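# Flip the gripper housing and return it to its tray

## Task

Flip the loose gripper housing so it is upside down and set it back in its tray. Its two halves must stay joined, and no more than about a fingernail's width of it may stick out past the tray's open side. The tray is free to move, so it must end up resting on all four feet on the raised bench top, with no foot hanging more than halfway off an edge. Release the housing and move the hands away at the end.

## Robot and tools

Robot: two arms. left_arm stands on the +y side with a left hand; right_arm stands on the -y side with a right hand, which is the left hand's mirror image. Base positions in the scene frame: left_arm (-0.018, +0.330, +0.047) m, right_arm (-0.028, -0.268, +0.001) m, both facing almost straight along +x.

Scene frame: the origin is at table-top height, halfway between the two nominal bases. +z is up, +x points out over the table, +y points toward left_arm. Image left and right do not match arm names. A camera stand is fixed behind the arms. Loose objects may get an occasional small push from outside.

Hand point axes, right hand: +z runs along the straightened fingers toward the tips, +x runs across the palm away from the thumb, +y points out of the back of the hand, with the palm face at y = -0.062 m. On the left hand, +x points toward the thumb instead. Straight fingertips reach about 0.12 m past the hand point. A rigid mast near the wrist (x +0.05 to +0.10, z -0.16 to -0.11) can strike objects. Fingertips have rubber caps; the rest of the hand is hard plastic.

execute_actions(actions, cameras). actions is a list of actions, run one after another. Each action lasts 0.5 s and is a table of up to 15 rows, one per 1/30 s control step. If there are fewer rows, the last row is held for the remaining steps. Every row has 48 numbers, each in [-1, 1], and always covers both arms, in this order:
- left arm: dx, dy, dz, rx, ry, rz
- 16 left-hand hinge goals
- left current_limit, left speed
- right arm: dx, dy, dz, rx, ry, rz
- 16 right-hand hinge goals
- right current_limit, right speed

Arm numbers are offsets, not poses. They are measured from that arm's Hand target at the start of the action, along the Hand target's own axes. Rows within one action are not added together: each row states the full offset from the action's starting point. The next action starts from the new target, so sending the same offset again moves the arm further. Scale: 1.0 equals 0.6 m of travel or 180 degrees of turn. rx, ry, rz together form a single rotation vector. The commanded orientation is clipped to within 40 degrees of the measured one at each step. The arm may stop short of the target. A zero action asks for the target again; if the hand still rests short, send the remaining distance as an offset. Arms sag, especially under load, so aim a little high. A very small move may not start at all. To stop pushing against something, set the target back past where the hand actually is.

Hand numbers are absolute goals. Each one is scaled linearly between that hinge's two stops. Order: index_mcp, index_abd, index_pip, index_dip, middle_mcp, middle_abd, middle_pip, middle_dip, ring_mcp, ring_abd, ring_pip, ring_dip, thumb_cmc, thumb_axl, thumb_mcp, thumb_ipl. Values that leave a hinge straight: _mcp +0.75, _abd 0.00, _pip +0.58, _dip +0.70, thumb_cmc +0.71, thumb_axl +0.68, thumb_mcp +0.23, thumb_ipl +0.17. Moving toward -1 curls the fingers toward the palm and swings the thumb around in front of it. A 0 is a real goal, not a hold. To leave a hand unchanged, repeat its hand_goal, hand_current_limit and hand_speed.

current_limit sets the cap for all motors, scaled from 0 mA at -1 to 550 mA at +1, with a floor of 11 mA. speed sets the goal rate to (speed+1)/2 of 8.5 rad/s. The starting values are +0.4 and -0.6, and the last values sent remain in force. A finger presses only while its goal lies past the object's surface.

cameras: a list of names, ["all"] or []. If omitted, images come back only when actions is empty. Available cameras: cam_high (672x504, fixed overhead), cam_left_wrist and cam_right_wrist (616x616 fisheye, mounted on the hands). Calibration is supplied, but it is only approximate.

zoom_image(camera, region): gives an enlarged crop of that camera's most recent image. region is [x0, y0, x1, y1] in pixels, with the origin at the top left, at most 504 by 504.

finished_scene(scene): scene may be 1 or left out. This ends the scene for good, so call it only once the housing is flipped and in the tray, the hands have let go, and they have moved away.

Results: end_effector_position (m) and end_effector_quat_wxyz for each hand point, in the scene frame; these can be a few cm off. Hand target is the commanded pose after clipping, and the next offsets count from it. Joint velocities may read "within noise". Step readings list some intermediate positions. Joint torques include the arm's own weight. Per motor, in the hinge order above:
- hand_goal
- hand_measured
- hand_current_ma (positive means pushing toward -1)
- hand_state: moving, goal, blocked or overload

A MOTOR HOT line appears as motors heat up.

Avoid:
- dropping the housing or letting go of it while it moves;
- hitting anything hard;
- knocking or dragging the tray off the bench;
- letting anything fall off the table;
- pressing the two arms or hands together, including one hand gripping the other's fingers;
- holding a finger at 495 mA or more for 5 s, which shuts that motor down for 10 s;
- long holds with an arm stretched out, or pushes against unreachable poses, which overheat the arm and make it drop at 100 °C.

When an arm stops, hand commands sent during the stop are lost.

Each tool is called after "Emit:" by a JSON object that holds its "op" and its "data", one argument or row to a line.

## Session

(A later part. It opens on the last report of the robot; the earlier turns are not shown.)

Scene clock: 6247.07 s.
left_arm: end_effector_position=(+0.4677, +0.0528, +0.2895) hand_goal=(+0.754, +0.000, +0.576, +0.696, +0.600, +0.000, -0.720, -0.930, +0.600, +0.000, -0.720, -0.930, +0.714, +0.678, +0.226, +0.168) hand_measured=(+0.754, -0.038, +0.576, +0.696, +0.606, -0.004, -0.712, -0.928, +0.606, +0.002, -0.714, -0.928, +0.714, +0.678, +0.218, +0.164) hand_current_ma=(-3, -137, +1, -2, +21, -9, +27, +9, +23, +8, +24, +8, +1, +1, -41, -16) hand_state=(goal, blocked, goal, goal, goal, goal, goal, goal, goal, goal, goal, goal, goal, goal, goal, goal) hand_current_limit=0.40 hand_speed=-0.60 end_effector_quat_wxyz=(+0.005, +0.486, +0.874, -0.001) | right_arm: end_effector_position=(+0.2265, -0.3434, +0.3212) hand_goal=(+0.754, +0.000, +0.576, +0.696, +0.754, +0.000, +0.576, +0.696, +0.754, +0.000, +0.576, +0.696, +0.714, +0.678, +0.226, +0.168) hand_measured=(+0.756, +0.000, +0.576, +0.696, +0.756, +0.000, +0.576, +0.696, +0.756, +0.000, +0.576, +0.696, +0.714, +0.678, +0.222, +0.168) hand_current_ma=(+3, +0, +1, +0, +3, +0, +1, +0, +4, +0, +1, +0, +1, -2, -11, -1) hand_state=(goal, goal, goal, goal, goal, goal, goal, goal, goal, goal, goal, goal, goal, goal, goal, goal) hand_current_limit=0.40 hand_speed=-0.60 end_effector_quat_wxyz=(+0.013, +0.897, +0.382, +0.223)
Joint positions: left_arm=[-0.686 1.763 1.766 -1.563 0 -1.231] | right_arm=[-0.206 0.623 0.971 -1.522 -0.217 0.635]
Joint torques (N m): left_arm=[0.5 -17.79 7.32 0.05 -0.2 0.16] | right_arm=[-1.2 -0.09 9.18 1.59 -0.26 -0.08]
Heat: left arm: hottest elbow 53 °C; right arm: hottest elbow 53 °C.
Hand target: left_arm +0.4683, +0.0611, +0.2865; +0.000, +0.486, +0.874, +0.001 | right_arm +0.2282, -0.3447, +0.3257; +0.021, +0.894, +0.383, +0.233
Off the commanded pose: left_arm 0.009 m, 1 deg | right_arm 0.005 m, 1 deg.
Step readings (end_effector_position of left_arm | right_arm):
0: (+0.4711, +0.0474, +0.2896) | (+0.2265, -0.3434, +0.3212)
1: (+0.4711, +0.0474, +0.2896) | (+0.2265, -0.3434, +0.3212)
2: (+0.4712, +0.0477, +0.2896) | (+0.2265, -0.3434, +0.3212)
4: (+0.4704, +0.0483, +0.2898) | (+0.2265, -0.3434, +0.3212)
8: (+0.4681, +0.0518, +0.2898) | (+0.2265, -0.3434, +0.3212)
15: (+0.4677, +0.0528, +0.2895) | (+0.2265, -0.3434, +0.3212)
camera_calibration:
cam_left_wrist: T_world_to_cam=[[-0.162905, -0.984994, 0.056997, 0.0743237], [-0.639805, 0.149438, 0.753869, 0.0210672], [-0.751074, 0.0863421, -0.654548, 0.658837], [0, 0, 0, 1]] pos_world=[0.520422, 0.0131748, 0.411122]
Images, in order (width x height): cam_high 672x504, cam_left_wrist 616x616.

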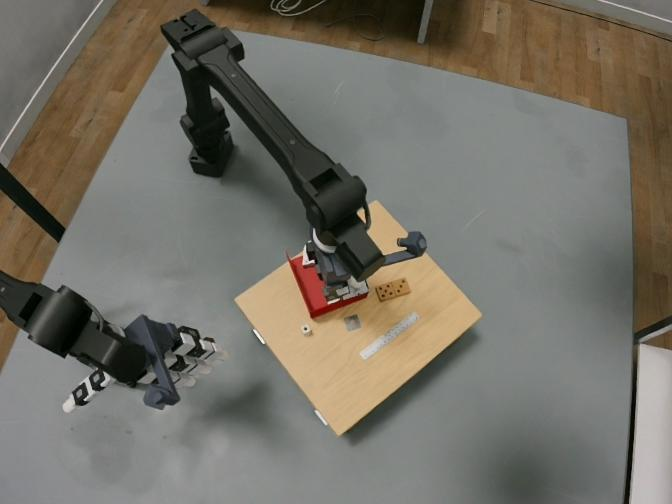

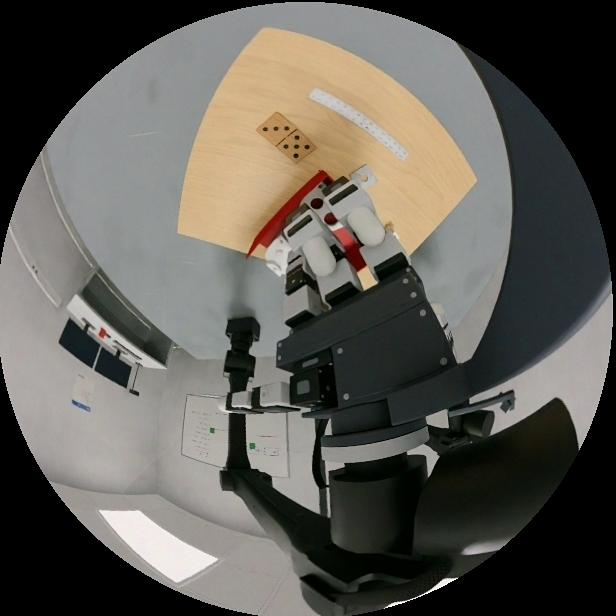

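Emit:
{"op": "execute_actions", "data": {
  "actions": [
    [[-0.018,0,0,0,0,0,0.754,0,0.576,0.696,0.6,0,-0.72,-0.93,0.6,0,-0.72,-0.93,0.714,0.678,0.226,0.168,0.4,-0.6,0,0,0,0,0,0,0.754,0,0.576,0.696,0.754,0,0.576,0.696,0.754,0,0.576,0.696,0.714,0.678,0.226,0.168,0.4,-0.6],[-0.035,0,-0.01,0,0,0,0.754,0,0.576,0.696,0.6,0,-0.72,-0.93,0.6,0,-0.72,-0.93,0.714,0.678,0.226,0.168,0.4,-0.6,0,0,0,0,0,0,0.754,0,0.576,0.696,0.754,0,0.576,0.696,0.754,0,0.576,0.696,0.714,0.678,0.226,0.168,0.4,-0.6]],
    [[-0.005,0,-0.03,0,0,0,0.754,0,0.576,0.696,0.6,0,-0.72,-0.93,0.6,0,-0.72,-0.93,0.714,0.678,0.226,0.168,0.4,-0.6,0,0,0,0,0,0,0.754,0,0.576,0.696,0.754,0,0.576,0.696,0.754,0,0.576,0.696,0.714,0.678,0.226,0.168,0.4,-0.6],[-0.01,0,-0.07,0,0,0,0.754,0,0.576,0.696,0.6,0,-0.72,-0.93,0.6,0,-0.72,-0.93,0.714,0.678,0.226,0.168,0.4,-0.6,0,0,0,0,0,0,0.754,0,0.576,0.696,0.754,0,0.576,0.696,0.754,0,0.576,0.696,0.714,0.678,0.226,0.168,0.4,-0.6]],
    [[-0.03,0,0,0,0,0,0.754,0,0.576,0.696,0.6,0,-0.72,-0.93,0.6,0,-0.72,-0.93,0.714,0.678,0.226,0.168,0.4,-0.6,0,0,0,0,0,0,0.754,0,0.576,0.696,0.754,0,0.576,0.696,0.754,0,0.576,0.696,0.714,0.678,0.226,0.168,0.4,-0.6],[-0.062,0,0,0,0,0,0.754,0,0.576,0.696,0.6,0,-0.72,-0.93,0.6,0,-0.72,-0.93,0.714,0.678,0.226,0.168,0.4,-0.6,0,0,0,0,0,0,0.754,0,0.576,0.696,0.754,0,0.576,0.696,0.754,0,0.576,0.696,0.714,0.678,0.226,0.168,0.4,-0.6]]
  ],
  "cameras": ["cam_left_wrist", "cam_high"]
}}

Emit:
{"op": "zoom_image", "data": {
  "camera": "cam_left_wrist",
  "region": [240, 160, 400, 320]
}}

Emit:
{"op": "zoom_image", "data": {
  "camera": "cam_high",
  "region": [270, 210, 400, 330]
}}

Scene clock: 6266.43 s.
left_arm: end_effector_position=(+0.4945, +0.0145, +0.3221) hand_goal=(+0.754, +0.000, +0.576, +0.696, +0.600, +0.000, -0.720, -0.930, +0.600, +0.000, -0.720, -0.930, +0.714, +0.678, +0.226, +0.168) hand_measured=(+0.754, -0.002, +0.576, +0.696, +0.606, -0.004, -0.712, -0.928, +0.606, +0.002, -0.714, -0.928, +0.714, +0.678, +0.218, +0.164) hand_current_ma=(+1, -5, +1, -2, +21, -8, +27, +9, +22, +8, +24, +8, +1, +1, -40, -16) hand_state=(goal, goal, goal, goal, goal, goal, goal, goal, goal, goal, goal, goal, goal, goal, goal, goal) hand_current_limit=0.40 hand_speed=-0.60 end_effector_quat_wxyz=(+0.016, +0.495, +0.869, +0.002) | right_arm: end_effector_position=(+0.2265, -0.3434, +0.3212) hand_goal=(+0.754, +0.000, +0.576, +0.696, +0.754, +0.000, +0.576, +0.696, +0.754, +0.000, +0.576, +0.696, +0.714, +0.678, +0.226, +0.168) hand_measured=(+0.756, +0.000, +0.576, +0.696, +0.756, +0.000, +0.576, +0.696, +0.756, +0.000, +0.576, +0.696, +0.714, +0.678, +0.222, +0.168) hand_current_ma=(+3, +0, +1, +0, +3, +0, +1, +0, +4, +0, +1, +0, +1, -2, -11, -1) hand_state=(goal, goal, goal, goal, goal, goal, goal, goal, goal, goal, goal, goal, goal, goal, goal, goal) hand_current_limit=0.40 hand_speed=-0.60 end_effector_quat_wxyz=(+0.013, +0.897, +0.382, +0.223)
Joint positions: left_arm=[-0.711 1.883 2.019 -1.677 -0.01 -1.234] | right_arm=[-0.206 0.623 0.971 -1.522 -0.217 0.635]
Joint torques (N m): left_arm=[-1.2 -19.25 12.67 0.12 -0.26 -0.11] | right_arm=[-1.38 -0.44 9.18 1.58 -0.25 -0.06]
Heat: left arm: hottest elbow 53 °C; right arm: hottest elbow 53 °C.
Hand target: left_arm +0.5021, +0.0065, +0.3344; +0.000, +0.486, +0.874, +0.000 | right_arm +0.2282, -0.3447, +0.3257; +0.021, +0.894, +0.383, +0.233
Off the commanded pose: left_arm 0.016 m, 2 deg | right_arm 0.005 m, 1 deg.
joint sent to its limit (left arm) — joint 4 (wrist pitch), lower limit. The joint targets are off in orientation, not in position.
Step readings (end_effector_position of left_arm | right_arm):
0: (+0.4677, +0.0528, +0.2895) | (+0.2265, -0.3434, +0.3212)
1: (+0.4677, +0.0528, +0.2895) | (+0.2265, -0.3434, +0.3212)
2: (+0.4677, +0.0528, +0.2895) | (+0.2265, -0.3434, +0.3212)
4: (+0.4679, +0.0527, +0.2901) | (+0.2265, -0.3434, +0.3212)
8: (+0.4678, +0.0528, +0.2888) | (+0.2265, -0.3434, +0.3212)
15: (+0.4693, +0.0516, +0.2888) | (+0.2265, -0.3434, +0.3212)
16: (+0.4694, +0.0515, +0.2890) | (+0.2265, -0.3434, +0.3212)
17: (+0.4693, +0.0516, +0.2902) | (+0.2265, -0.3434, +0.3212)
19: (+0.4696, +0.0515, +0.2943) | (+0.2265, -0.3434, +0.3212)
23: (+0.4736, +0.0488, +0.3099) | (+0.2265, -0.3434, +0.3212)
30: (+0.4765, +0.0467, +0.3221) | (+0.2265, -0.3434, +0.3212)
31: (+0.4764, +0.0468, +0.3220) | (+0.2265, -0.3434, +0.3212)
32: (+0.4767, +0.0461, +0.3224) | (+0.2265, -0.3434, +0.3212)
34: (+0.4797, +0.0402, +0.3250) | (+0.2265, -0.3434, +0.3212)
38: (+0.4922, +0.0253, +0.3295) | (+0.2265, -0.3434, +0.3212)
45: (+0.4936, +0.0157, +0.3211) | (+0.2265, -0.3434, +0.3212)
camera_calibration:
cam_left_wrist: T_world_to_cam=[[-0.186025, -0.980852, 0.0576502, 0.0502442], [-0.651993, 0.167124, 0.739577, 0.0296728], [-0.735051, 0.0999925, -0.670598, 0.700682], [0, 0, 0, 1]] pos_world=[0.54373, -0.0257398, 0.445034]
Images, in order (width x height): cam_high 672x504, cam_left_wrist 616x616.

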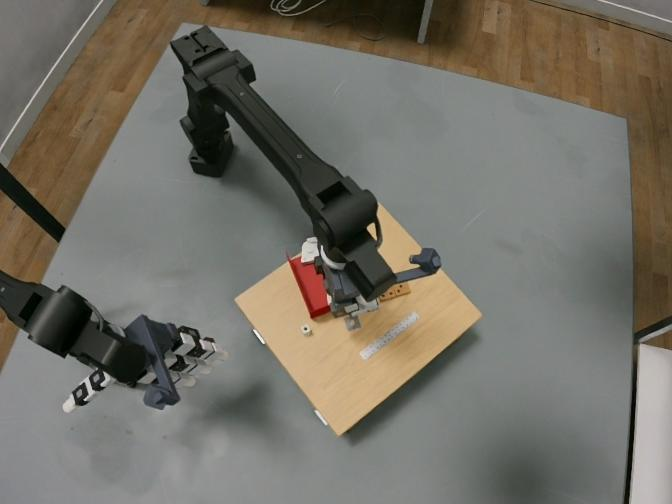

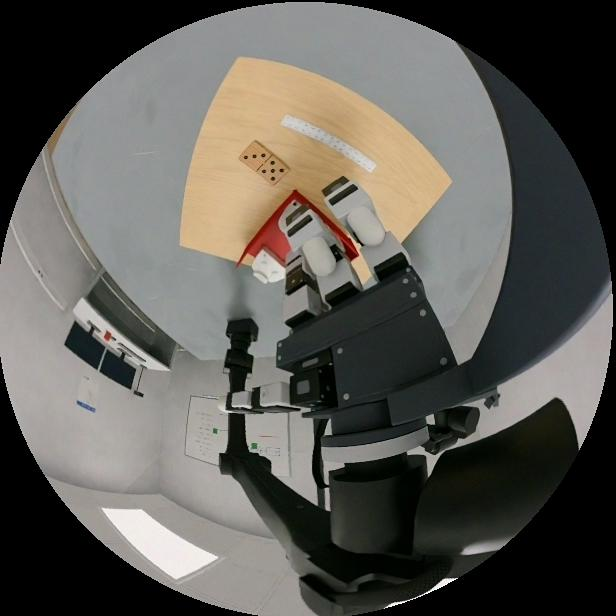

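Scaled by 3.150 from the camera's 616x616 image, which has a finer 880x880 frame.

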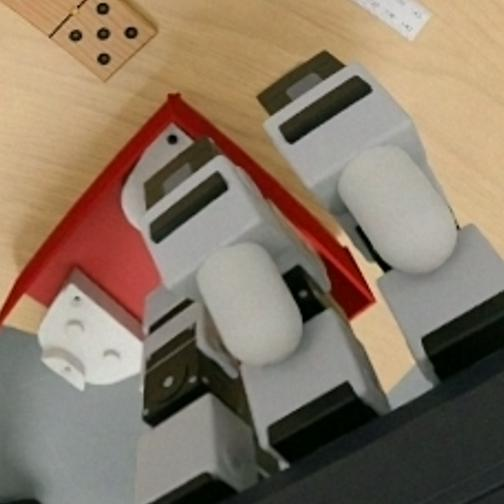

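Scaled by 3.877 from the camera's 672x504 image, which has a finer 960x720 frame.

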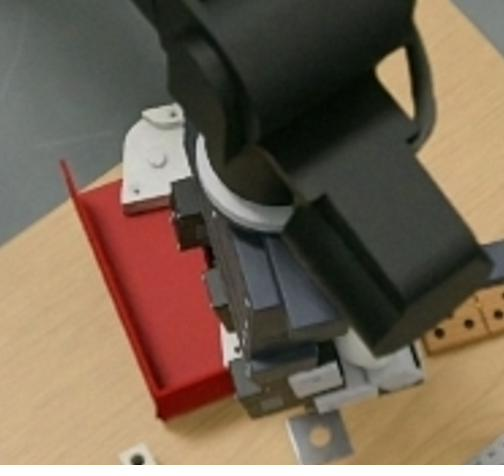

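Emit:
{"op": "zoom_image", "data": {
  "camera": "cam_left_wrist",
  "region": [230, 185, 300, 295]
}}

Emit:
{"op": "zoom_image", "data": {
  "camera": "cam_high",
  "region": [280, 225, 340, 325]
}}

Scaled by 4.582 from the camera's 616x616 image, which has a finer 880x880 frame.

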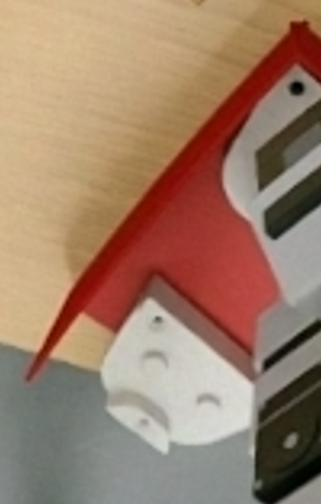

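Scaled by 5.040 from the camera's 672x504 image, which has a finer 960x720 frame.

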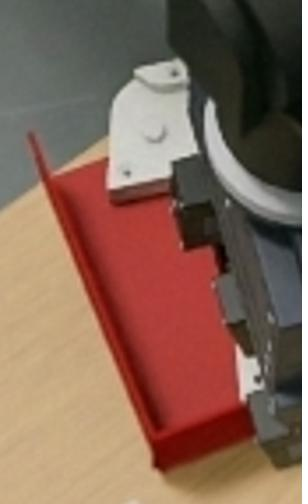

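Emit:
{"op": "execute_actions", "data": {
  "actions": [
    [[0.02,-0.002,-0.02,0,0,0,0.754,0,0.576,0.696,0.6,0,-0.72,-0.93,0.6,0,-0.72,-0.93,0.714,0.678,0.226,0.168,0.4,-0.6,0,0,0,0,0,0,0.754,0,0.576,0.696,0.754,0,0.576,0.696,0.754,0,0.576,0.696,0.714,0.678,0.226,0.168,0.4,-0.6],[0.045,-0.004,-0.03,0,0,0,0.754,0,0.576,0.696,0.6,0,-0.72,-0.93,0.6,0,-0.72,-0.93,0.714,0.678,0.226,0.168,0.4,-0.6,0,0,0,0,0,0,0.754,0,0.576,0.696,0.754,0,0.576,0.696,0.754,0,0.576,0.696,0.714,0.678,0.226,0.168,0.4,-0.6],[0.0826,-0.0066,-0.03,0,0,0,0.754,0,0.576,0.696,0.6,0,-0.72,-0.93,0.6,0,-0.72,-0.93,0.714,0.678,0.226,0.168,0.4,-0.6,0,0,0,0,0,0,0.754,0,0.576,0.696,0.754,0,0.576,0.696,0.754,0,0.576,0.696,0.714,0.678,0.226,0.168,0.4,-0.6]],
    [[0.04,-0.003,0,0,0,0,0.754,0,0.576,0.696,0.6,0,-0.72,-0.93,0.6,0,-0.72,-0.93,0.714,0.678,0.226,0.168,0.4,-0.6,0,0,0,0,0,0,0.754,0,0.576,0.696,0.754,0,0.576,0.696,0.754,0,0.576,0.696,0.714,0.678,0.226,0.168,0.4,-0.6],[0.0826,-0.0066,0,0,0,0,0.754,0,0.576,0.696,0.6,0,-0.72,-0.93,0.6,0,-0.72,-0.93,0.714,0.678,0.226,0.168,0.4,-0.6,0,0,0,0,0,0,0.754,0,0.576,0.696,0.754,0,0.576,0.696,0.754,0,0.576,0.696,0.714,0.678,0.226,0.168,0.4,-0.6]],
    [[0.04,-0.003,0,0,0,0,0.754,0,0.576,0.696,0.6,0,-0.72,-0.93,0.6,0,-0.72,-0.93,0.714,0.678,0.226,0.168,0.4,-0.6,0,0,0,0,0,0,0.754,0,0.576,0.696,0.754,0,0.576,0.696,0.754,0,0.576,0.696,0.714,0.678,0.226,0.168,0.4,-0.6],[0.0826,-0.0066,0,0,0,0,0.754,0,0.576,0.696,0.6,0,-0.72,-0.93,0.6,0,-0.72,-0.93,0.714,0.678,0.226,0.168,0.4,-0.6,0,0,0,0,0,0,0.754,0,0.576,0.696,0.754,0,0.576,0.696,0.754,0,0.576,0.696,0.714,0.678,0.226,0.168,0.4,-0.6]]
  ],
  "cameras": ["cam_left_wrist", "cam_high"]
}}

Emit:
{"op": "zoom_image", "data": {
  "camera": "cam_left_wrist",
  "region": [240, 160, 400, 320]
}}

Emit:
{"op": "zoom_image", "data": {
  "camera": "cam_high",
  "region": [270, 210, 400, 330]
}}

Scene clock: 6317.67 s.
left_arm: end_effector_position=(+0.4132, +0.1251, +0.3495) hand_goal=(+0.754, +0.000, +0.576, +0.696, +0.600, +0.000, -0.720, -0.930, +0.600, +0.000, -0.720, -0.930, +0.714, +0.678, +0.226, +0.168) hand_measured=(+0.754, -0.002, +0.576, +0.696, +0.604, -0.002, -0.712, -0.928, +0.606, +0.002, -0.714, -0.928, +0.714, +0.678, +0.218, +0.164) hand_current_ma=(-1, -4, +1, -2, +17, -8, +26, +9, +19, +7, +23, +8, +0, +1, -40, -16) hand_state=(goal, goal, goal, goal, goal, goal, goal, goal, goal, goal, goal, goal, goal, goal, goal, goal) hand_current_limit=0.40 hand_speed=-0.60 end_effector_quat_wxyz=(-0.001, +0.481, +0.877, +0.002) | right_arm: end_effector_position=(+0.2265, -0.3434, +0.3212) hand_goal=(+0.754, +0.000, +0.576, +0.696, +0.754, +0.000, +0.576, +0.696, +0.754, +0.000, +0.576, +0.696, +0.714, +0.678, +0.226, +0.168) hand_measured=(+0.756, +0.000, +0.576, +0.696, +0.756, +0.000, +0.576, +0.696, +0.756, +0.000, +0.576, +0.696, +0.714, +0.678, +0.222, +0.168) hand_current_ma=(+3, +0, +1, +0, +3, +0, +1, +0, +4, +0, +1, +0, +1, -2, -11, -1) hand_state=(goal, goal, goal, goal, goal, goal, goal, goal, goal, goal, goal, goal, goal, goal, goal, goal) hand_current_limit=0.40 hand_speed=-0.60 end_effector_quat_wxyz=(+0.013, +0.897, +0.382, +0.223)
Joint positions: left_arm=[-0.639 1.546 1.649 -1.677 -0.004 -1.195] | right_arm=[-0.206 0.623 0.971 -1.522 -0.217 0.635]
Joint torques (N m): left_arm=[-0.38 -14.92 8.65 0.12 -0.04 0.26] | right_arm=[-1.38 -0.32 9.1 1.62 -0.26 -0.06]
Heat: left arm: hottest elbow 59 °C; right arm: hottest elbow 53 °C.
Hand target: left_arm +0.4137, +0.1267, +0.3526; +0.000, +0.486, +0.874, +0.001 | right_arm +0.2282, -0.3447, +0.3257; +0.021, +0.894, +0.383, +0.233
Off the commanded pose: left_arm 0.003 m, 1 deg | right_arm 0.005 m, 1 deg.
joint sent to its limit (left arm) — joint 4 (wrist pitch), lower limit. The joint targets still meet the commanded pose.
Step readings (end_effector_position of left_arm | right_arm):
0: (+0.4945, +0.0145, +0.3221) | (+0.2265, -0.3434, +0.3212)
1: (+0.4945, +0.0145, +0.3221) | (+0.2265, -0.3434, +0.3212)
2: (+0.4945, +0.0145, +0.3221) | (+0.2265, -0.3434, +0.3212)
4: (+0.4937, +0.0156, +0.3225) | (+0.2265, -0.3434, +0.3212)
8: (+0.4817, +0.0274, +0.3242) | (+0.2265, -0.3434, +0.3212)
15: (+0.4736, +0.0406, +0.3475) | (+0.2265, -0.3434, +0.3212)
16: (+0.4730, +0.0414, +0.3495) | (+0.2265, -0.3434, +0.3212)
17: (+0.4715, +0.0434, +0.3502) | (+0.2265, -0.3434, +0.3212)
19: (+0.4639, +0.0520, +0.3471) | (+0.2265, -0.3434, +0.3212)
23: (+0.4484, +0.0725, +0.3398) | (+0.2265, -0.3434, +0.3212)
30: (+0.4444, +0.0839, +0.3457) | (+0.2265, -0.3434, +0.3212)
31: (+0.4441, +0.0844, +0.3462) | (+0.2265, -0.3434, +0.3212)
32: (+0.4428, +0.0855, +0.3457) | (+0.2265, -0.3434, +0.3212)
34: (+0.4361, +0.0939, +0.3414) | (+0.2265, -0.3434, +0.3212)
38: (+0.4190, +0.1127, +0.3367) | (+0.2265, -0.3434, +0.3212)
45: (+0.4142, +0.1242, +0.3505) | (+0.2265, -0.3434, +0.3212)
camera_calibration:
cam_left_wrist: T_world_to_cam=[[-0.151197, -0.987427, 0.04612, 0.132517], [-0.63505, 0.132783, 0.760973, -0.0722146], [-0.75753, 0.0857683, -0.647142, 0.651121], [0, 0, 0, 1]] pos_world=[0.46742, 0.0845943, 0.47021]
Images, in order (width x height): cam_high 672x504, cam_left_wrist 616x616.

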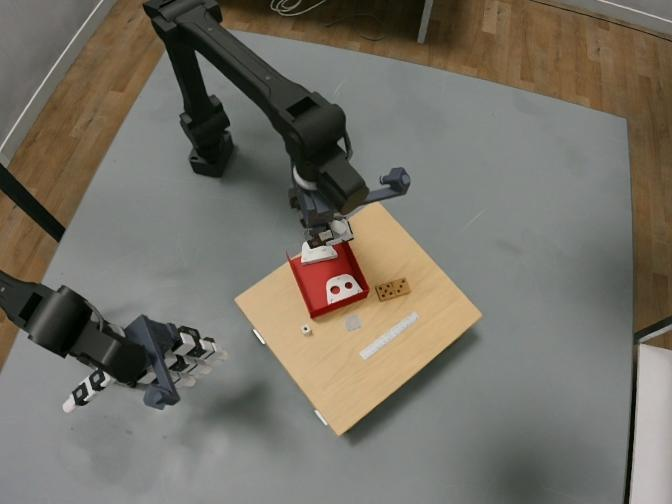

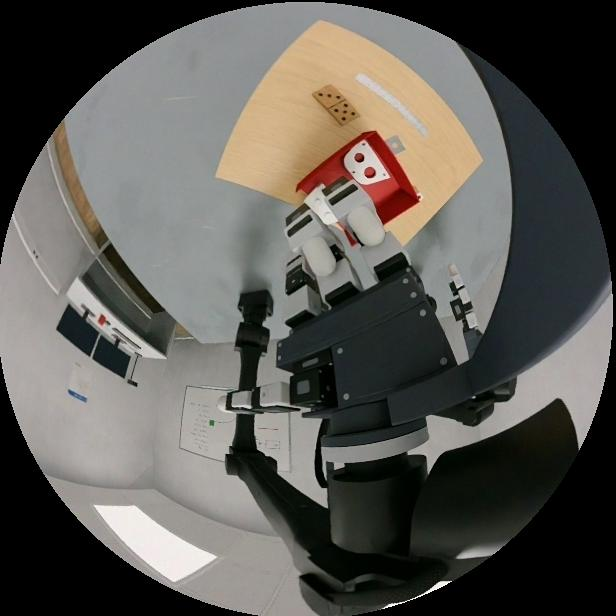

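Scaled by 3.150 from the camera's 616x616 image, which has a finer 880x880 frame.

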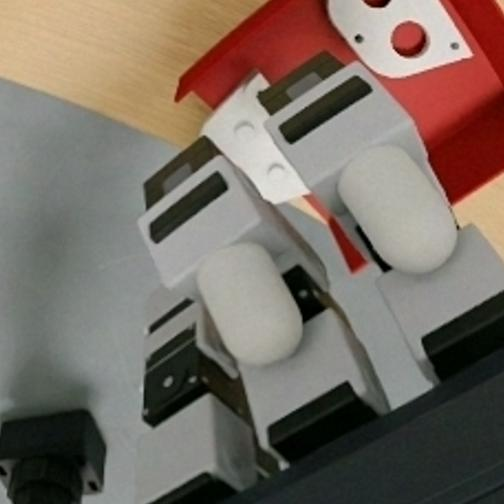

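Scaled by 3.877 from the camera's 672x504 image, which has a finer 960x720 frame.

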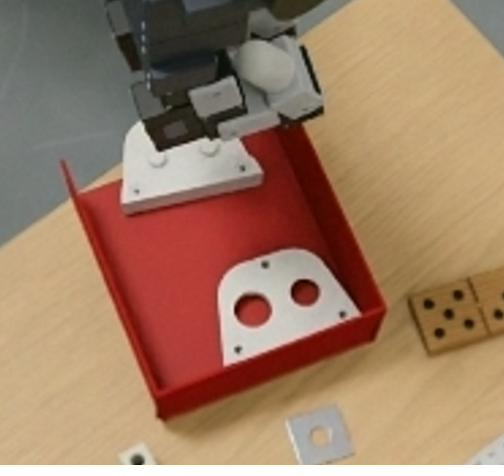

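Emit:
{"op": "execute_actions", "data": {
  "actions": [
    [[-0.0013,0.0124,0,0,0,0,0.754,0,0.576,0.696,0.6,0,-0.72,-0.93,0.6,0,-0.72,-0.93,0.714,0.678,0.226,0.168,0.4,-0.6,0,0,0,0,0,0,0.754,0,0.576,0.696,0.754,0,0.576,0.696,0.754,0,0.576,0.696,0.714,0.678,0.226,0.168,0.4,-0.6],[-0.0027,0.0248,0.01,0,0,0,0.754,0,0.576,0.696,0.6,0,-0.72,-0.93,0.6,0,-0.72,-0.93,0.714,0.678,0.226,0.168,0.4,-0.6,0,0,0,0,0,0,0.754,0,0.576,0.696,0.754,0,0.576,0.696,0.754,0,0.576,0.696,0.714,0.678,0.226,0.168,0.4,-0.6]],
    [[0,0,0.025,0,0,0,0.754,0,0.576,0.696,0.6,0,-0.72,-0.93,0.6,0,-0.72,-0.93,0.714,0.678,0.226,0.168,0.4,-0.6,0,0,0,0,0,0,0.754,0,0.576,0.696,0.754,0,0.576,0.696,0.754,0,0.576,0.696,0.714,0.678,0.226,0.168,0.4,-0.6],[0,0,0.05,0,0,0,0.754,0,0.576,0.696,0.6,0,-0.72,-0.93,0.6,0,-0.72,-0.93,0.714,0.678,0.226,0.168,0.4,-0.6,0,0,0,0,0,0,0.754,0,0.576,0.696,0.754,0,0.576,0.696,0.754,0,0.576,0.696,0.714,0.678,0.226,0.168,0.4,-0.6]]
  ],
  "cameras": ["cam_left_wrist", "cam_high"]
}}

Emit:
{"op": "zoom_image", "data": {
  "camera": "cam_left_wrist",
  "region": [240, 160, 400, 320]
}}

Emit:
{"op": "zoom_image", "data": {
  "camera": "cam_high",
  "region": [270, 210, 400, 330]
}}

Scene clock: 6359.53 s.
left_arm: end_effector_position=(+0.4218, +0.1346, +0.3179) hand_goal=(+0.754, +0.000, +0.576, +0.696, +0.600, +0.000, -0.720, -0.930, +0.600, +0.000, -0.720, -0.930, +0.714, +0.678, +0.226, +0.168) hand_measured=(+0.754, -0.002, +0.576, +0.696, +0.604, -0.002, -0.712, -0.928, +0.606, +0.002, -0.714, -0.928, +0.714, +0.678, +0.218, +0.164) hand_current_ma=(-1, -4, +1, -2, +17, -8, +26, +9, +19, +7, +23, +8, +0, +1, -40, -16) hand_state=(goal, goal, goal, goal, goal, goal, goal, goal, goal, goal, goal, goal, goal, goal, goal, goal) hand_current_limit=0.40 hand_speed=-0.60 end_effector_quat_wxyz=(-0.004, +0.481, +0.877, +0.002) | right_arm: end_effector_position=(+0.2265, -0.3434, +0.3212) hand_goal=(+0.754, +0.000, +0.576, +0.696, +0.754, +0.000, +0.576, +0.696, +0.754, +0.000, +0.576, +0.696, +0.714, +0.678, +0.226, +0.168) hand_measured=(+0.756, +0.000, +0.576, +0.696, +0.756, +0.000, +0.576, +0.696, +0.756, +0.000, +0.576, +0.696, +0.714, +0.678, +0.222, +0.168) hand_current_ma=(+3, +0, +1, +0, +3, +0, +1, +0, +4, +0, +1, +0, +1, -2, -11, -1) hand_state=(goal, goal, goal, goal, goal, goal, goal, goal, goal, goal, goal, goal, goal, goal, goal, goal) hand_current_limit=0.40 hand_speed=-0.60 end_effector_quat_wxyz=(+0.013, +0.897, +0.382, +0.223)
Joint positions: left_arm=[-0.611 1.548 1.569 -1.599 -0.003 -1.166] | right_arm=[-0.206 0.623 0.971 -1.522 -0.217 0.635]
Joint torques (N m): left_arm=[-0.32 -12.81 9.01 0.53 -0.07 0.19] | right_arm=[-1.49 0.26 9.11 1.61 -0.26 -0.07]
Heat: left arm: hottest elbow 56 °C; right arm: hottest elbow 53 °C.
Hand target: left_arm +0.4271, +0.1331, +0.3165; +0.000, +0.486, +0.874, +0.000 | right_arm +0.2282, -0.3447, +0.3257; +0.021, +0.894, +0.383, +0.233
Off the commanded pose: left_arm 0.006 m, 1 deg | right_arm 0.005 m, 1 deg.
Step readings (end_effector_position of left_arm | right_arm):
0: (+0.4132, +0.1251, +0.3495) | (+0.2265, -0.3434, +0.3212)
1: (+0.4132, +0.1251, +0.3495) | (+0.2265, -0.3434, +0.3212)
2: (+0.4134, +0.1252, +0.3495) | (+0.2265, -0.3434, +0.3212)
4: (+0.4148, +0.1272, +0.3494) | (+0.2265, -0.3434, +0.3212)
8: (+0.4177, +0.1315, +0.3493) | (+0.2265, -0.3434, +0.3212)
15: (+0.4204, +0.1356, +0.3493) | (+0.2265, -0.3434, +0.3212)
16: (+0.4205, +0.1355, +0.3493) | (+0.2265, -0.3434, +0.3212)
17: (+0.4209, +0.1352, +0.3485) | (+0.2265, -0.3434, +0.3212)
19: (+0.4227, +0.1340, +0.3430) | (+0.2265, -0.3434, +0.3212)
23: (+0.4213, +0.1350, +0.3246) | (+0.2265, -0.3434, +0.3212)
30: (+0.4215, +0.1348, +0.3179) | (+0.2265, -0.3434, +0.3212)
camera_calibration:
cam_left_wrist: T_world_to_cam=[[-0.151673, -0.987382, 0.0455147, 0.144937], [-0.63129, 0.1322, 0.764197, -0.046534], [-0.760571, 0.0871751, -0.643376, 0.636242], [0, 0, 0, 1]] pos_world=[0.476514, 0.0937956, 0.438307]
Images, in order (width x height): cam_high 672x504, cam_left_wrist 616x616.

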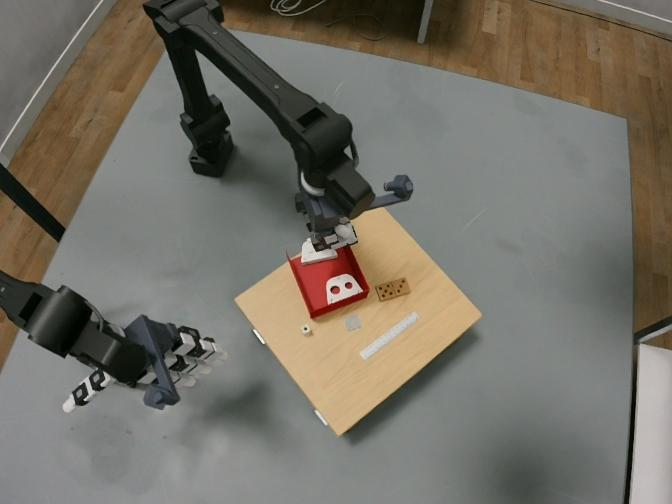

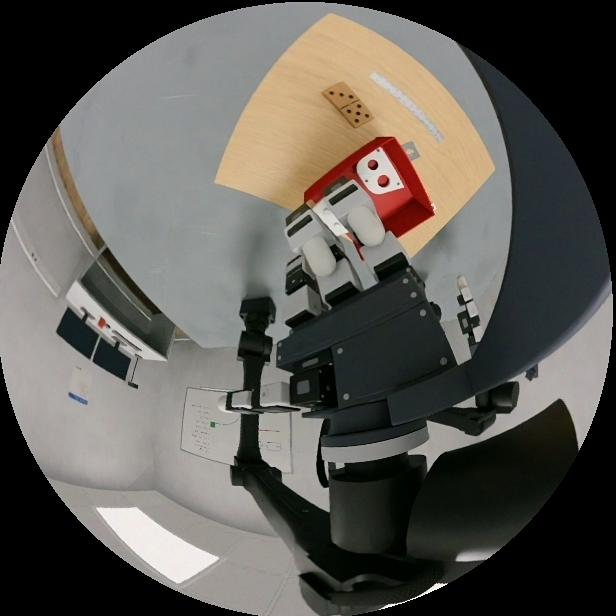

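Scaled by 3.150 from the camera's 616x616 image, which has a finer 880x880 frame.

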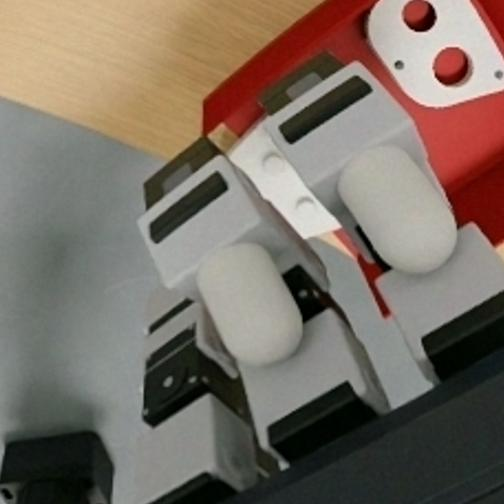

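Scaled by 3.877 from the camera's 672x504 image, which has a finer 960x720 frame.

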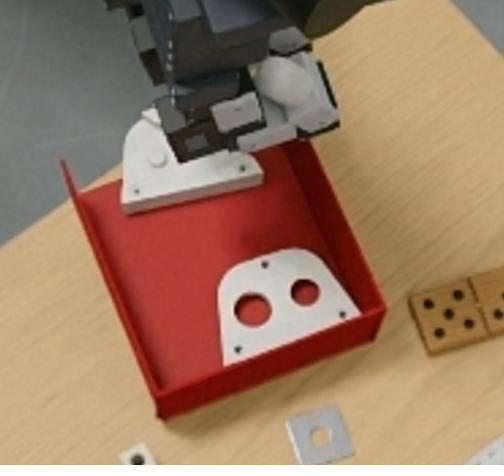

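Emit:
{"op": "execute_actions", "data": {
  "actions": [
    [[0,0,0.025,0,0,0,0.754,0,0.576,0.696,0.6,0,-0.72,-0.93,0.6,0,-0.72,-0.93,0.714,0.678,0.226,0.168,0.4,-0.6,0,0,0,0,0,0,0.754,0,0.576,0.696,0.754,0,0.576,0.696,0.754,0,0.576,0.696,0.714,0.678,0.226,0.168,0.4,-0.6],[0,0,0.049,0,0,0,0.754,0,0.576,0.696,0.6,0,-0.72,-0.93,0.6,0,-0.72,-0.93,0.714,0.678,0.226,0.168,0.4,-0.6,0,0,0,0,0,0,0.754,0,0.576,0.696,0.754,0,0.576,0.696,0.754,0,0.576,0.696,0.714,0.678,0.226,0.168,0.4,-0.6]]
  ],
  "cameras": ["cam_left_wrist"]
}}

Emit:
{"op": "zoom_image", "data": {
  "camera": "cam_left_wrist",
  "region": [240, 160, 400, 320]
}}

Scene clock: 6367.83 s.
left_arm: end_effector_position=(+0.4218, +0.1346, +0.2892) hand_goal=(+0.754, +0.000, +0.576, +0.696, +0.600, +0.000, -0.720, -0.930, +0.600, +0.000, -0.720, -0.930, +0.714, +0.678, +0.226, +0.168) hand_measured=(+0.754, -0.002, +0.576, +0.696, +0.604, -0.002, -0.712, -0.928, +0.606, +0.002, -0.714, -0.928, +0.714, +0.678, +0.218, +0.164) hand_current_ma=(-1, -4, +1, -2, +17, -8, +26, +9, +19, +7, +23, +8, +0, +1, -40, -16) hand_state=(goal, goal, goal, goal, goal, goal, goal, goal, goal, goal, goal, goal, goal, goal, goal, goal) hand_current_limit=0.40 hand_speed=-0.60 end_effector_quat_wxyz=(-0.003, +0.481, +0.877, +0.002) | right_arm: end_effector_position=(+0.2265, -0.3434, +0.3212) hand_goal=(+0.754, +0.000, +0.576, +0.696, +0.754, +0.000, +0.576, +0.696, +0.754, +0.000, +0.576, +0.696, +0.714, +0.678, +0.226, +0.168) hand_measured=(+0.756, +0.000, +0.576, +0.696, +0.756, +0.000, +0.576, +0.696, +0.756, +0.000, +0.576, +0.696, +0.714, +0.678, +0.222, +0.168) hand_current_ma=(+3, +0, +1, +0, +3, +0, +1, +0, +4, +0, +1, +0, +1, -2, -11, -1) hand_state=(goal, goal, goal, goal, goal, goal, goal, goal, goal, goal, goal, goal, goal, goal, goal, goal) hand_current_limit=0.40 hand_speed=-0.60 end_effector_quat_wxyz=(+0.013, +0.897, +0.382, +0.223)
Joint positions: left_arm=[-0.611 1.548 1.493 -1.523 -0.003 -1.166] | right_arm=[-0.206 0.623 0.971 -1.522 -0.217 0.635]
Joint torques (N m): left_arm=[-0.79 -12.81 8.9 0.43 -0.07 0.23] | right_arm=[-1.44 -0.32 9.16 1.61 -0.27 -0.06]
Heat: left arm: hottest elbow 56 °C; right arm: hottest elbow 53 °C.
Hand target: left_arm +0.4271, +0.1332, +0.2872; +0.000, +0.486, +0.874, +0.000 | right_arm +0.2282, -0.3447, +0.3257; +0.021, +0.894, +0.383, +0.233
Off the commanded pose: left_arm 0.006 m, 1 deg | right_arm 0.005 m, 1 deg.
Step readings (end_effector_position of left_arm | right_arm):
0: (+0.4218, +0.1346, +0.3179) | (+0.2265, -0.3434, +0.3212)
1: (+0.4218, +0.1346, +0.3178) | (+0.2265, -0.3434, +0.3212)
2: (+0.4223, +0.1343, +0.3169) | (+0.2265, -0.3434, +0.3212)
4: (+0.4239, +0.1332, +0.3115) | (+0.2265, -0.3434, +0.3212)
8: (+0.4215, +0.1348, +0.2945) | (+0.2265, -0.3434, +0.3212)
15: (+0.4215, +0.1348, +0.2892) | (+0.2265, -0.3434, +0.3212)
camera_calibration:
cam_left_wrist: T_world_to_cam=[[-0.151708, -0.987343, 0.0462333, 0.146124], [-0.632231, 0.132886, 0.763299, -0.0240788], [-0.759782, 0.0865686, -0.644389, 0.61777], [0, 0, 0, 1]] pos_world=[0.476315, 0.0939945, 0.409708]
Images, in order (width x height): cam_left_wrist 616x616.

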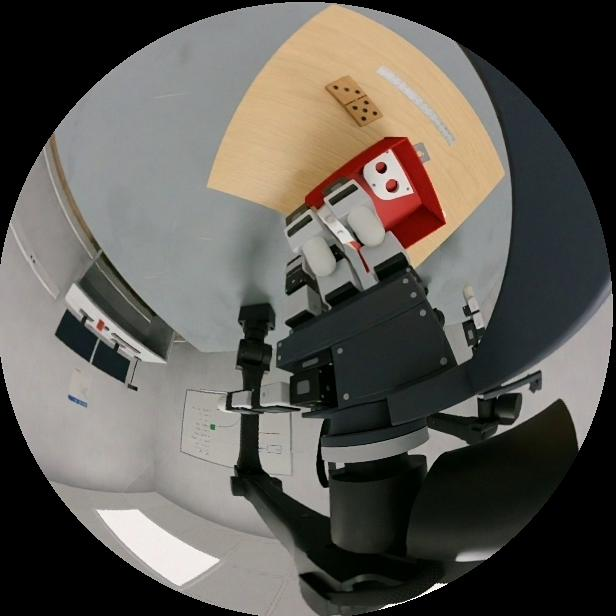

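Scaled by 3.150 from the camera's 616x616 image, which has a finer 880x880 frame.

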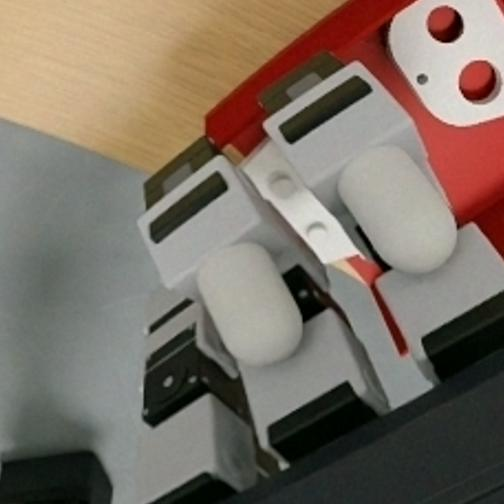

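Emit:
{"op": "execute_actions", "data": {
  "actions": [
    [[-0.015,0,0.006,0,0,0,0.754,0,0.576,0.696,0.6,0,-0.72,-0.93,0.6,0,-0.72,-0.93,0.714,0.678,0.226,0.168,0.4,-0.6,0,0,0,0,0,0,0.754,0,0.576,0.696,0.754,0,0.576,0.696,0.754,0,0.576,0.696,0.714,0.678,0.226,0.168,0.4,-0.6],[-0.0333,-0.001,0.006,0,0,0,0.754,0,0.576,0.696,0.6,0,-0.72,-0.93,0.6,0,-0.72,-0.93,0.714,0.678,0.226,0.168,0.4,-0.6,0,0,0,0,0,0,0.754,0,0.576,0.696,0.754,0,0.576,0.696,0.754,0,0.576,0.696,0.714,0.678,0.226,0.168,0.4,-0.6]]
  ],
  "cameras": ["cam_left_wrist", "cam_high"]
}}

Emit:
{"op": "zoom_image", "data": {
  "camera": "cam_high",
  "region": [270, 210, 400, 330]
}}

Scene clock: 6374.80 s.
left_arm: end_effector_position=(+0.4252, +0.1291, +0.2746) hand_goal=(+0.754, +0.000, +0.576, +0.696, +0.600, +0.000, -0.720, -0.930, +0.600, +0.000, -0.720, -0.930, +0.714, +0.678, +0.226, +0.168) hand_measured=(+0.754, -0.002, +0.576, +0.696, +0.604, -0.002, -0.712, -0.928, +0.588, +0.002, -0.732, -0.928, +0.714, +0.678, +0.218, +0.164) hand_current_ma=(-1, -4, +1, -2, +17, -8, +26, +9, -44, +7, -45, +8, +1, +1, -40, -16) hand_state=(goal, goal, goal, goal, goal, goal, goal, goal, goal, goal, goal, goal, goal, goal, goal, goal) hand_current_limit=0.40 hand_speed=-0.60 end_effector_quat_wxyz=(-0.017, +0.483, +0.875, +0.003) | right_arm: end_effector_position=(+0.2265, -0.3434, +0.3212) hand_goal=(+0.754, +0.000, +0.576, +0.696, +0.754, +0.000, +0.576, +0.696, +0.754, +0.000, +0.576, +0.696, +0.714, +0.678, +0.226, +0.168) hand_measured=(+0.756, +0.000, +0.576, +0.696, +0.756, +0.000, +0.576, +0.696, +0.756, +0.000, +0.576, +0.696, +0.714, +0.678, +0.222, +0.168) hand_current_ma=(+3, +0, +1, +0, +3, +0, +1, +0, +4, +0, +1, +0, +1, -2, -11, -1) hand_state=(goal, goal, goal, goal, goal, goal, goal, goal, goal, goal, goal, goal, goal, goal, goal, goal) hand_current_limit=0.40 hand_speed=-0.60 end_effector_quat_wxyz=(+0.013, +0.897, +0.382, +0.223)
Joint positions: left_arm=[-0.616 1.583 1.497 -1.52 -0.002 -1.167] | right_arm=[-0.206 0.623 0.971 -1.522 -0.217 0.635]
Joint torques (N m): left_arm=[-1.73 -12.98 12.11 0.39 -0.07 0] | right_arm=[-1.38 -0.38 9.17 1.58 -0.25 -0.06]
Heat: left arm: hottest elbow 57 °C; right arm: hottest elbow 53 °C.
Hand target: left_arm +0.4372, +0.1159, +0.2835; +0.000, +0.486, +0.874, +0.000 | right_arm +0.2282, -0.3447, +0.3257; +0.021, +0.894, +0.383, +0.233
Off the commanded pose: left_arm 0.020 m, 2 deg | right_arm 0.005 m, 1 deg.
Step readings (end_effector_position of left_arm | right_arm):
0: (+0.4218, +0.1346, +0.2892) | (+0.2265, -0.3434, +0.3212)
1: (+0.4218, +0.1346, +0.2892) | (+0.2265, -0.3434, +0.3212)
2: (+0.4219, +0.1346, +0.2891) | (+0.2265, -0.3434, +0.3212)
4: (+0.4224, +0.1342, +0.2879) | (+0.2265, -0.3434, +0.3212)
8: (+0.4238, +0.1322, +0.2798) | (+0.2265, -0.3434, +0.3212)
15: (+0.4251, +0.1296, +0.2741) | (+0.2265, -0.3434, +0.3212)
camera_calibration:
cam_left_wrist: T_world_to_cam=[[-0.155698, -0.987212, 0.0342145, 0.146865], [-0.613265, 0.123758, 0.780122, -0.0215094], [-0.77438, 0.100481, -0.624691, 0.610433], [0, 0, 0, 1]] pos_world=[0.482383, 0.0863116, 0.393087]
Images, in order (width x height): cam_high 672x504, cam_left_wrist 616x616.

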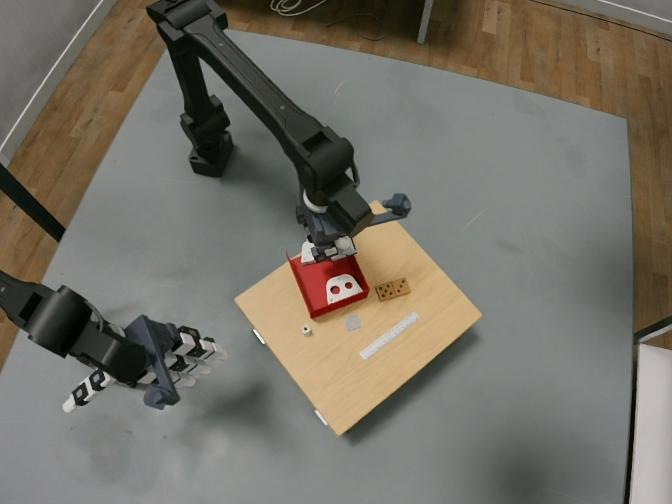

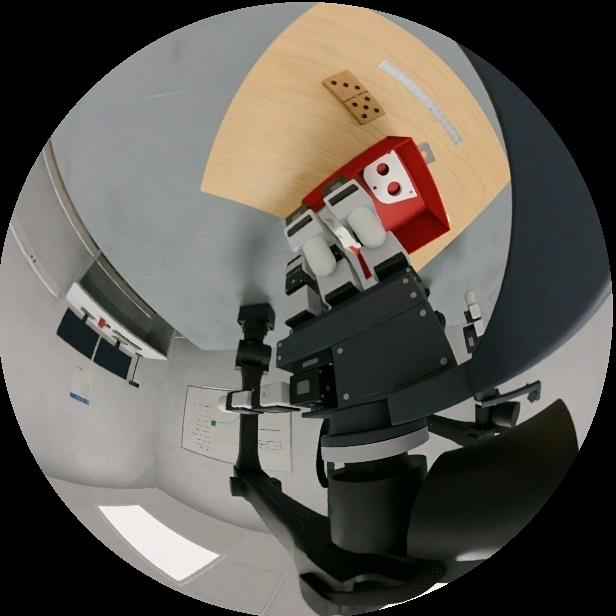

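Scaled by 3.877 from the camera's 672x504 image, which has a finer 960x720 frame.

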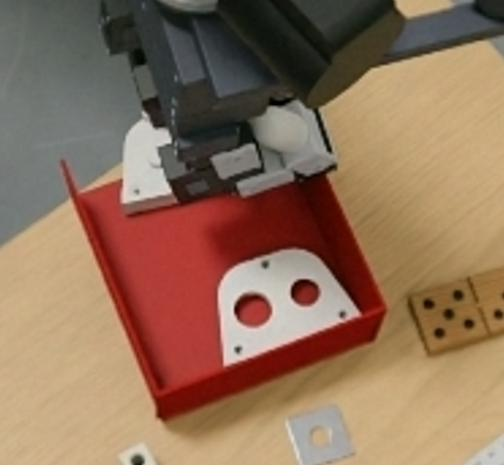

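Emit:
{"op": "execute_actions", "data": {
  "actions": [
    [[0,0,-0.012,0,0,0,0.754,0,0.576,0.696,0.6,0,-0.72,-0.93,0.6,0,-0.72,-0.93,0.714,0.678,0.226,0.168,0.4,-0.6,0,0,0,0,0,0,0.754,0,0.576,0.696,0.754,0,0.576,0.696,0.754,0,0.576,0.696,0.714,0.678,0.226,0.168,0.4,-0.6],[0.005,0,-0.02,0,0,0,0.754,0,0.576,0.696,0.6,0,-0.72,-0.93,0.6,0,-0.72,-0.93,0.714,0.678,0.226,0.168,0.4,-0.6,0,0,0,0,0,0,0.754,0,0.576,0.696,0.754,0,0.576,0.696,0.754,0,0.576,0.696,0.714,0.678,0.226,0.168,0.4,-0.6]]
  ],
  "cameras": ["cam_left_wrist"]
}}

Emit:
{"op": "zoom_image", "data": {
  "camera": "cam_left_wrist",
  "region": [260, 120, 460, 320]
}}

Scene clock: 6382.27 s.
left_arm: end_effector_position=(+0.4258, +0.1287, +0.2803) hand_goal=(+0.754, +0.000, +0.576, +0.696, +0.600, +0.000, -0.720, -0.930, +0.600, +0.000, -0.720, -0.930, +0.714, +0.678, +0.226, +0.168) hand_measured=(+0.754, -0.002, +0.576, +0.696, +0.604, -0.002, -0.712, -0.928, +0.600, +0.002, -0.720, -0.928, +0.714, +0.678, +0.218, +0.164) hand_current_ma=(-1, -4, +1, -2, +17, -8, +26, +9, -2, +7, -2, +8, +1, +1, -40, -16) hand_state=(goal, goal, goal, goal, goal, goal, goal, goal, goal, goal, goal, goal, goal, goal, goal, goal) hand_current_limit=0.40 hand_speed=-0.60 end_effector_quat_wxyz=(-0.017, +0.483, +0.875, +0.003) | right_arm: end_effector_position=(+0.2265, -0.3434, +0.3212) hand_goal=(+0.754, +0.000, +0.576, +0.696, +0.754, +0.000, +0.576, +0.696, +0.754, +0.000, +0.576, +0.696, +0.714, +0.678, +0.226, +0.168) hand_measured=(+0.756, +0.000, +0.576, +0.696, +0.756, +0.000, +0.576, +0.696, +0.756, +0.000, +0.576, +0.696, +0.714, +0.678, +0.222, +0.168) hand_current_ma=(+3, +0, +1, +0, +3, +0, +1, +0, +4, +0, +1, +0, +1, -2, -11, -1) hand_state=(goal, goal, goal, goal, goal, goal, goal, goal, goal, goal, goal, goal, goal, goal, goal, goal) hand_current_limit=0.40 hand_speed=-0.60 end_effector_quat_wxyz=(+0.013, +0.897, +0.382, +0.223)
Joint positions: left_arm=[-0.616 1.583 1.512 -1.533 -0.002 -1.167] | right_arm=[-0.206 0.623 0.971 -1.522 -0.217 0.635]
Joint torques (N m): left_arm=[-1.2 -13.68 12.42 -0.21 -0.11 0.02] | right_arm=[-1.32 -0.21 9.17 1.62 -0.26 -0.08]
Heat: left arm: hottest elbow 57 °C; right arm: hottest elbow 53 °C.
Hand target: left_arm +0.4355, +0.1184, +0.2954; -0.001, +0.486, +0.874, +0.000 | right_arm +0.2282, -0.3447, +0.3257; +0.021, +0.894, +0.383, +0.233
Off the commanded pose: left_arm 0.021 m, 2 deg | right_arm 0.005 m, 1 deg.
Step readings (end_effector_position of left_arm | right_arm):
0: (+0.4252, +0.1291, +0.2746) | (+0.2265, -0.3434, +0.3212)
1: (+0.4252, +0.1291, +0.2746) | (+0.2265, -0.3434, +0.3212)
2: (+0.4254, +0.1290, +0.2749) | (+0.2265, -0.3434, +0.3212)
4: (+0.4258, +0.1287, +0.2759) | (+0.2265, -0.3434, +0.3212)
8: (+0.4260, +0.1286, +0.2788) | (+0.2265, -0.3434, +0.3212)
15: (+0.4259, +0.1286, +0.2803) | (+0.2265, -0.3434, +0.3212)
camera_calibration:
cam_left_wrist: T_world_to_cam=[[-0.155722, -0.987192, 0.0346929, 0.146266], [-0.614013, 0.124248, 0.779456, -0.0251052], [-0.773782, 0.100076, -0.625496, 0.614543], [0, 0, 0, 1]] pos_world=[0.482884, 0.0860108, 0.398888]
Images, in order (width x height): cam_left_wrist 616x616.

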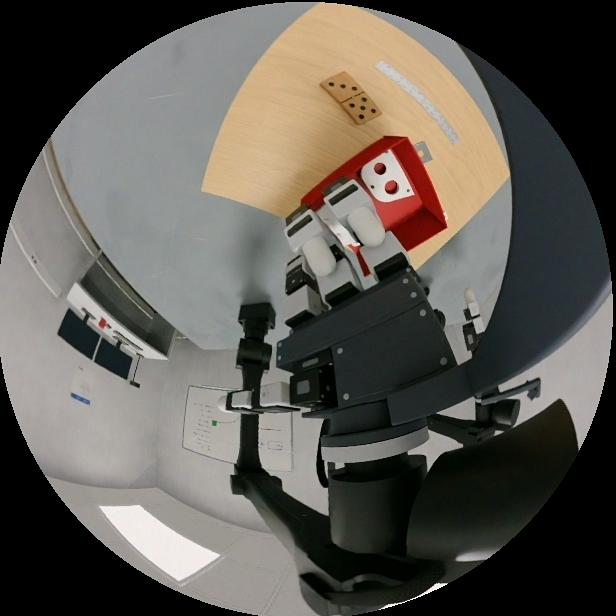

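Scaled by 2.520 from the camera's 616x616 image, which has a finer 880x880 frame.

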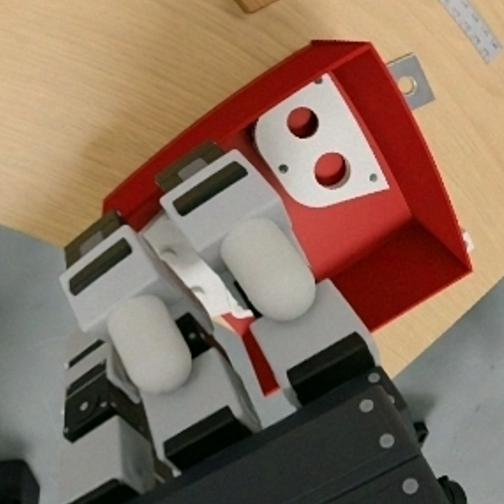

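Emit:
{"op": "execute_actions", "data": {
  "actions": [
    [[-0.004,0,-0.012,0,0,0,0.754,0,0.576,0.696,0.6,0,-0.72,-0.93,0.6,0,-0.72,-0.93,0.714,0.678,0.226,0.168,0.4,-0.6,0,0,0,0,0,0,0.754,0,0.576,0.696,0.754,0,0.576,0.696,0.754,0,0.576,0.696,0.714,0.678,0.226,0.168,0.4,-0.6],[-0.01,0,-0.014,0,0,0,0.754,0,0.576,0.696,0.6,0,-0.72,-0.93,0.6,0,-0.72,-0.93,0.714,0.678,0.226,0.168,0.4,-0.6,0,0,0,0,0,0,0.754,0,0.576,0.696,0.754,0,0.576,0.696,0.754,0,0.576,0.696,0.714,0.678,0.226,0.168,0.4,-0.6]]
  ],
  "cameras": []
}}

Scene clock: 6393.43 s.
left_arm: end_effector_position=(+0.4299, +0.1245, +0.2924) hand_goal=(+0.754, +0.000, +0.576, +0.696, +0.600, +0.000, -0.720, -0.930, +0.600, +0.000, -0.720, -0.930, +0.714, +0.678, +0.226, +0.168) hand_measured=(+0.754, -0.002, +0.576, +0.696, +0.604, -0.002, -0.712, -0.928, +0.600, +0.002, -0.720, -0.928, +0.714, +0.678, +0.218, +0.164) hand_current_ma=(-1, -4, +1, -2, +17, -8, +26, +9, -1, +7, -2, +8, +1, +1, -40, -16) hand_state=(goal, goal, goal, goal, goal, goal, goal, goal, goal, goal, goal, goal, goal, goal, goal, goal) hand_current_limit=0.40 hand_speed=-0.60 end_effector_quat_wxyz=(-0.012, +0.484, +0.875, +0.002) | right_arm: end_effector_position=(+0.2265, -0.3434, +0.3212) hand_goal=(+0.754, +0.000, +0.576, +0.696, +0.754, +0.000, +0.576, +0.696, +0.754, +0.000, +0.576, +0.696, +0.714, +0.678, +0.226, +0.168) hand_measured=(+0.756, +0.000, +0.576, +0.696, +0.756, +0.000, +0.576, +0.696, +0.756, +0.000, +0.576, +0.696, +0.714, +0.678, +0.222, +0.168) hand_current_ma=(+3, +0, +1, +0, +3, +0, +1, +0, +4, +0, +1, +0, +1, -2, -11, -1) hand_state=(goal, goal, goal, goal, goal, goal, goal, goal, goal, goal, goal, goal, goal, goal, goal, goal) hand_current_limit=0.40 hand_speed=-0.60 end_effector_quat_wxyz=(+0.013, +0.897, +0.382, +0.223)
Joint positions: left_arm=[-0.618 1.59 1.553 -1.558 -0.002 -1.167] | right_arm=[-0.206 0.623 0.971 -1.522 -0.217 0.635]
Joint torques (N m): left_arm=[-1.85 -13.04 12.38 -0.12 -0.11 -0.03] | right_arm=[-1.49 -0.38 9.24 1.61 -0.26 -0.07]
Heat: left arm: hottest elbow 61 °C; right arm: hottest elbow 53 °C.
Hand target: left_arm +0.4387, +0.1133, +0.3038; +0.000, +0.486, +0.874, +0.000 | right_arm +0.2282, -0.3447, +0.3257; +0.021, +0.894, +0.383, +0.233
Off the commanded pose: left_arm 0.018 m, 1 deg | right_arm 0.005 m, 1 deg.
Step readings (end_effector_position of left_arm | right_arm):
0: (+0.4258, +0.1287, +0.2803) | (+0.2265, -0.3434, +0.3212)
1: (+0.4259, +0.1286, +0.2804) | (+0.2265, -0.3434, +0.3212)
2: (+0.4258, +0.1287, +0.2810) | (+0.2265, -0.3434, +0.3212)
4: (+0.4259, +0.1284, +0.2832) | (+0.2265, -0.3434, +0.3212)
8: (+0.4284, +0.1258, +0.2904) | (+0.2265, -0.3434, +0.3212)
15: (+0.4297, +0.1246, +0.2942) | (+0.2265, -0.3434, +0.3212)
No camera images: "cameras" was empty.

Emit:
{"op": "execute_actions", "data": {
  "actions": [
    [[-0.012,0,0.007,0,0,0,0.754,0,0.576,0.696,0.6,0,-0.72,-0.93,0.6,0,-0.72,-0.93,0.714,0.678,0.226,0.168,0.4,-0.6,0,0,0,0,0,0,0.754,0,0.576,0.696,0.754,0,0.576,0.696,0.754,0,0.576,0.696,0.714,0.678,0.226,0.168,0.4,-0.6],[-0.02,0,0.007,0,0,0,0.754,0,0.576,0.696,0.6,0,-0.72,-0.93,0.6,0,-0.72,-0.93,0.714,0.678,0.226,0.168,0.4,-0.6,0,0,0,0,0,0,0.754,0,0.576,0.696,0.754,0,0.576,0.696,0.754,0,0.576,0.696,0.714,0.678,0.226,0.168,0.4,-0.6]]
  ],
  "cameras": ["cam_high"]
}}

Emit:
{"op": "zoom_image", "data": {
  "camera": "cam_high",
  "region": [270, 210, 400, 330]
}}

Scene clock: 6400.07 s.
left_arm: end_effector_position=(+0.4353, +0.1141, +0.2862) hand_goal=(+0.754, +0.000, +0.576, +0.696, +0.600, +0.000, -0.720, -0.930, +0.600, +0.000, -0.720, -0.930, +0.714, +0.678, +0.226, +0.168) hand_measured=(+0.754, -0.002, +0.576, +0.696, +0.604, -0.002, -0.712, -0.928, +0.600, +0.002, -0.720, -0.928, +0.714, +0.678, +0.218, +0.164) hand_current_ma=(-1, -4, +1, -2, +17, -8, +26, +9, -1, +7, -2, +8, +1, +1, -40, -16) hand_state=(goal, goal, goal, goal, goal, goal, goal, goal, goal, goal, goal, goal, goal, goal, goal, goal) hand_current_limit=0.40 hand_speed=-0.60 end_effector_quat_wxyz=(-0.017, +0.489, +0.872, +0.003) | right_arm: end_effector_position=(+0.2265, -0.3434, +0.3212) hand_goal=(+0.754, +0.000, +0.576, +0.696, +0.754, +0.000, +0.576, +0.696, +0.754, +0.000, +0.576, +0.696, +0.714, +0.678, +0.226, +0.168) hand_measured=(+0.756, +0.000, +0.576, +0.696, +0.756, +0.000, +0.576, +0.696, +0.756, +0.000, +0.576, +0.696, +0.714, +0.678, +0.222, +0.168) hand_current_ma=(+3, +0, +1, +0, +3, +0, +1, +0, +4, +0, +1, +0, +1, -2, -11, -1) hand_state=(goal, goal, goal, goal, goal, goal, goal, goal, goal, goal, goal, goal, goal, goal, goal, goal) hand_current_limit=0.40 hand_speed=-0.60 end_effector_quat_wxyz=(+0.013, +0.897, +0.382, +0.223)
Joint positions: left_arm=[-0.629 1.622 1.575 -1.558 -0.002 -1.167] | right_arm=[-0.206 0.623 0.971 -1.522 -0.217 0.635]
Joint torques (N m): left_arm=[-1.79 -14.68 12.57 -0.2 -0.08 -0.14] | right_arm=[-1.38 -0.21 9.13 1.59 -0.28 -0.06]
Heat: left arm: hottest elbow 60 °C; right arm: hottest elbow 53 °C.
Hand target: left_arm +0.4451, +0.1031, +0.2998; +0.000, +0.486, +0.874, +0.000 | right_arm +0.2282, -0.3447, +0.3257; +0.021, +0.894, +0.383, +0.233
Off the commanded pose: left_arm 0.020 m, 2 deg | right_arm 0.005 m, 1 deg.
Step readings (end_effector_position of left_arm | right_arm):
0: (+0.4299, +0.1245, +0.2924) | (+0.2265, -0.3434, +0.3212)
1: (+0.4299, +0.1243, +0.2924) | (+0.2265, -0.3434, +0.3212)
2: (+0.4300, +0.1240, +0.2924) | (+0.2265, -0.3434, +0.3212)
4: (+0.4310, +0.1219, +0.2923) | (+0.2265, -0.3434, +0.3212)
8: (+0.4347, +0.1168, +0.2906) | (+0.2265, -0.3434, +0.3212)
15: (+0.4354, +0.1143, +0.2862) | (+0.2265, -0.3434, +0.3212)
Images, in order (width x height): cam_high 672x504.

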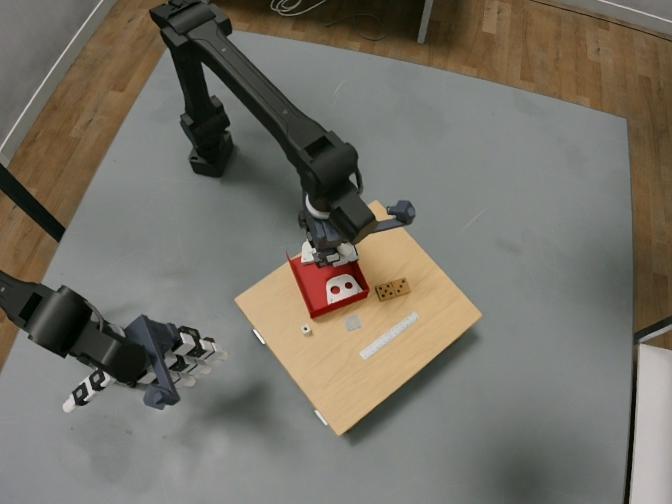

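Scaled by 3.877 from the camera's 672x504 image, which has a finer 960x720 frame.

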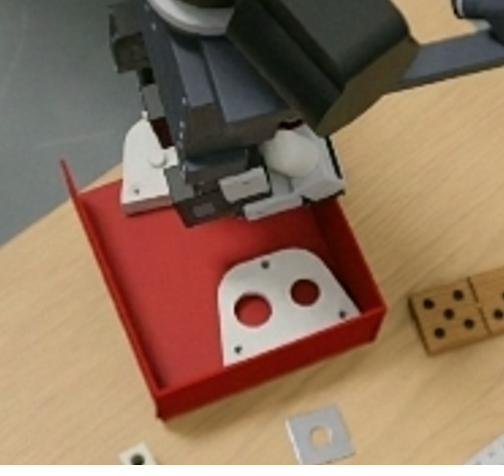

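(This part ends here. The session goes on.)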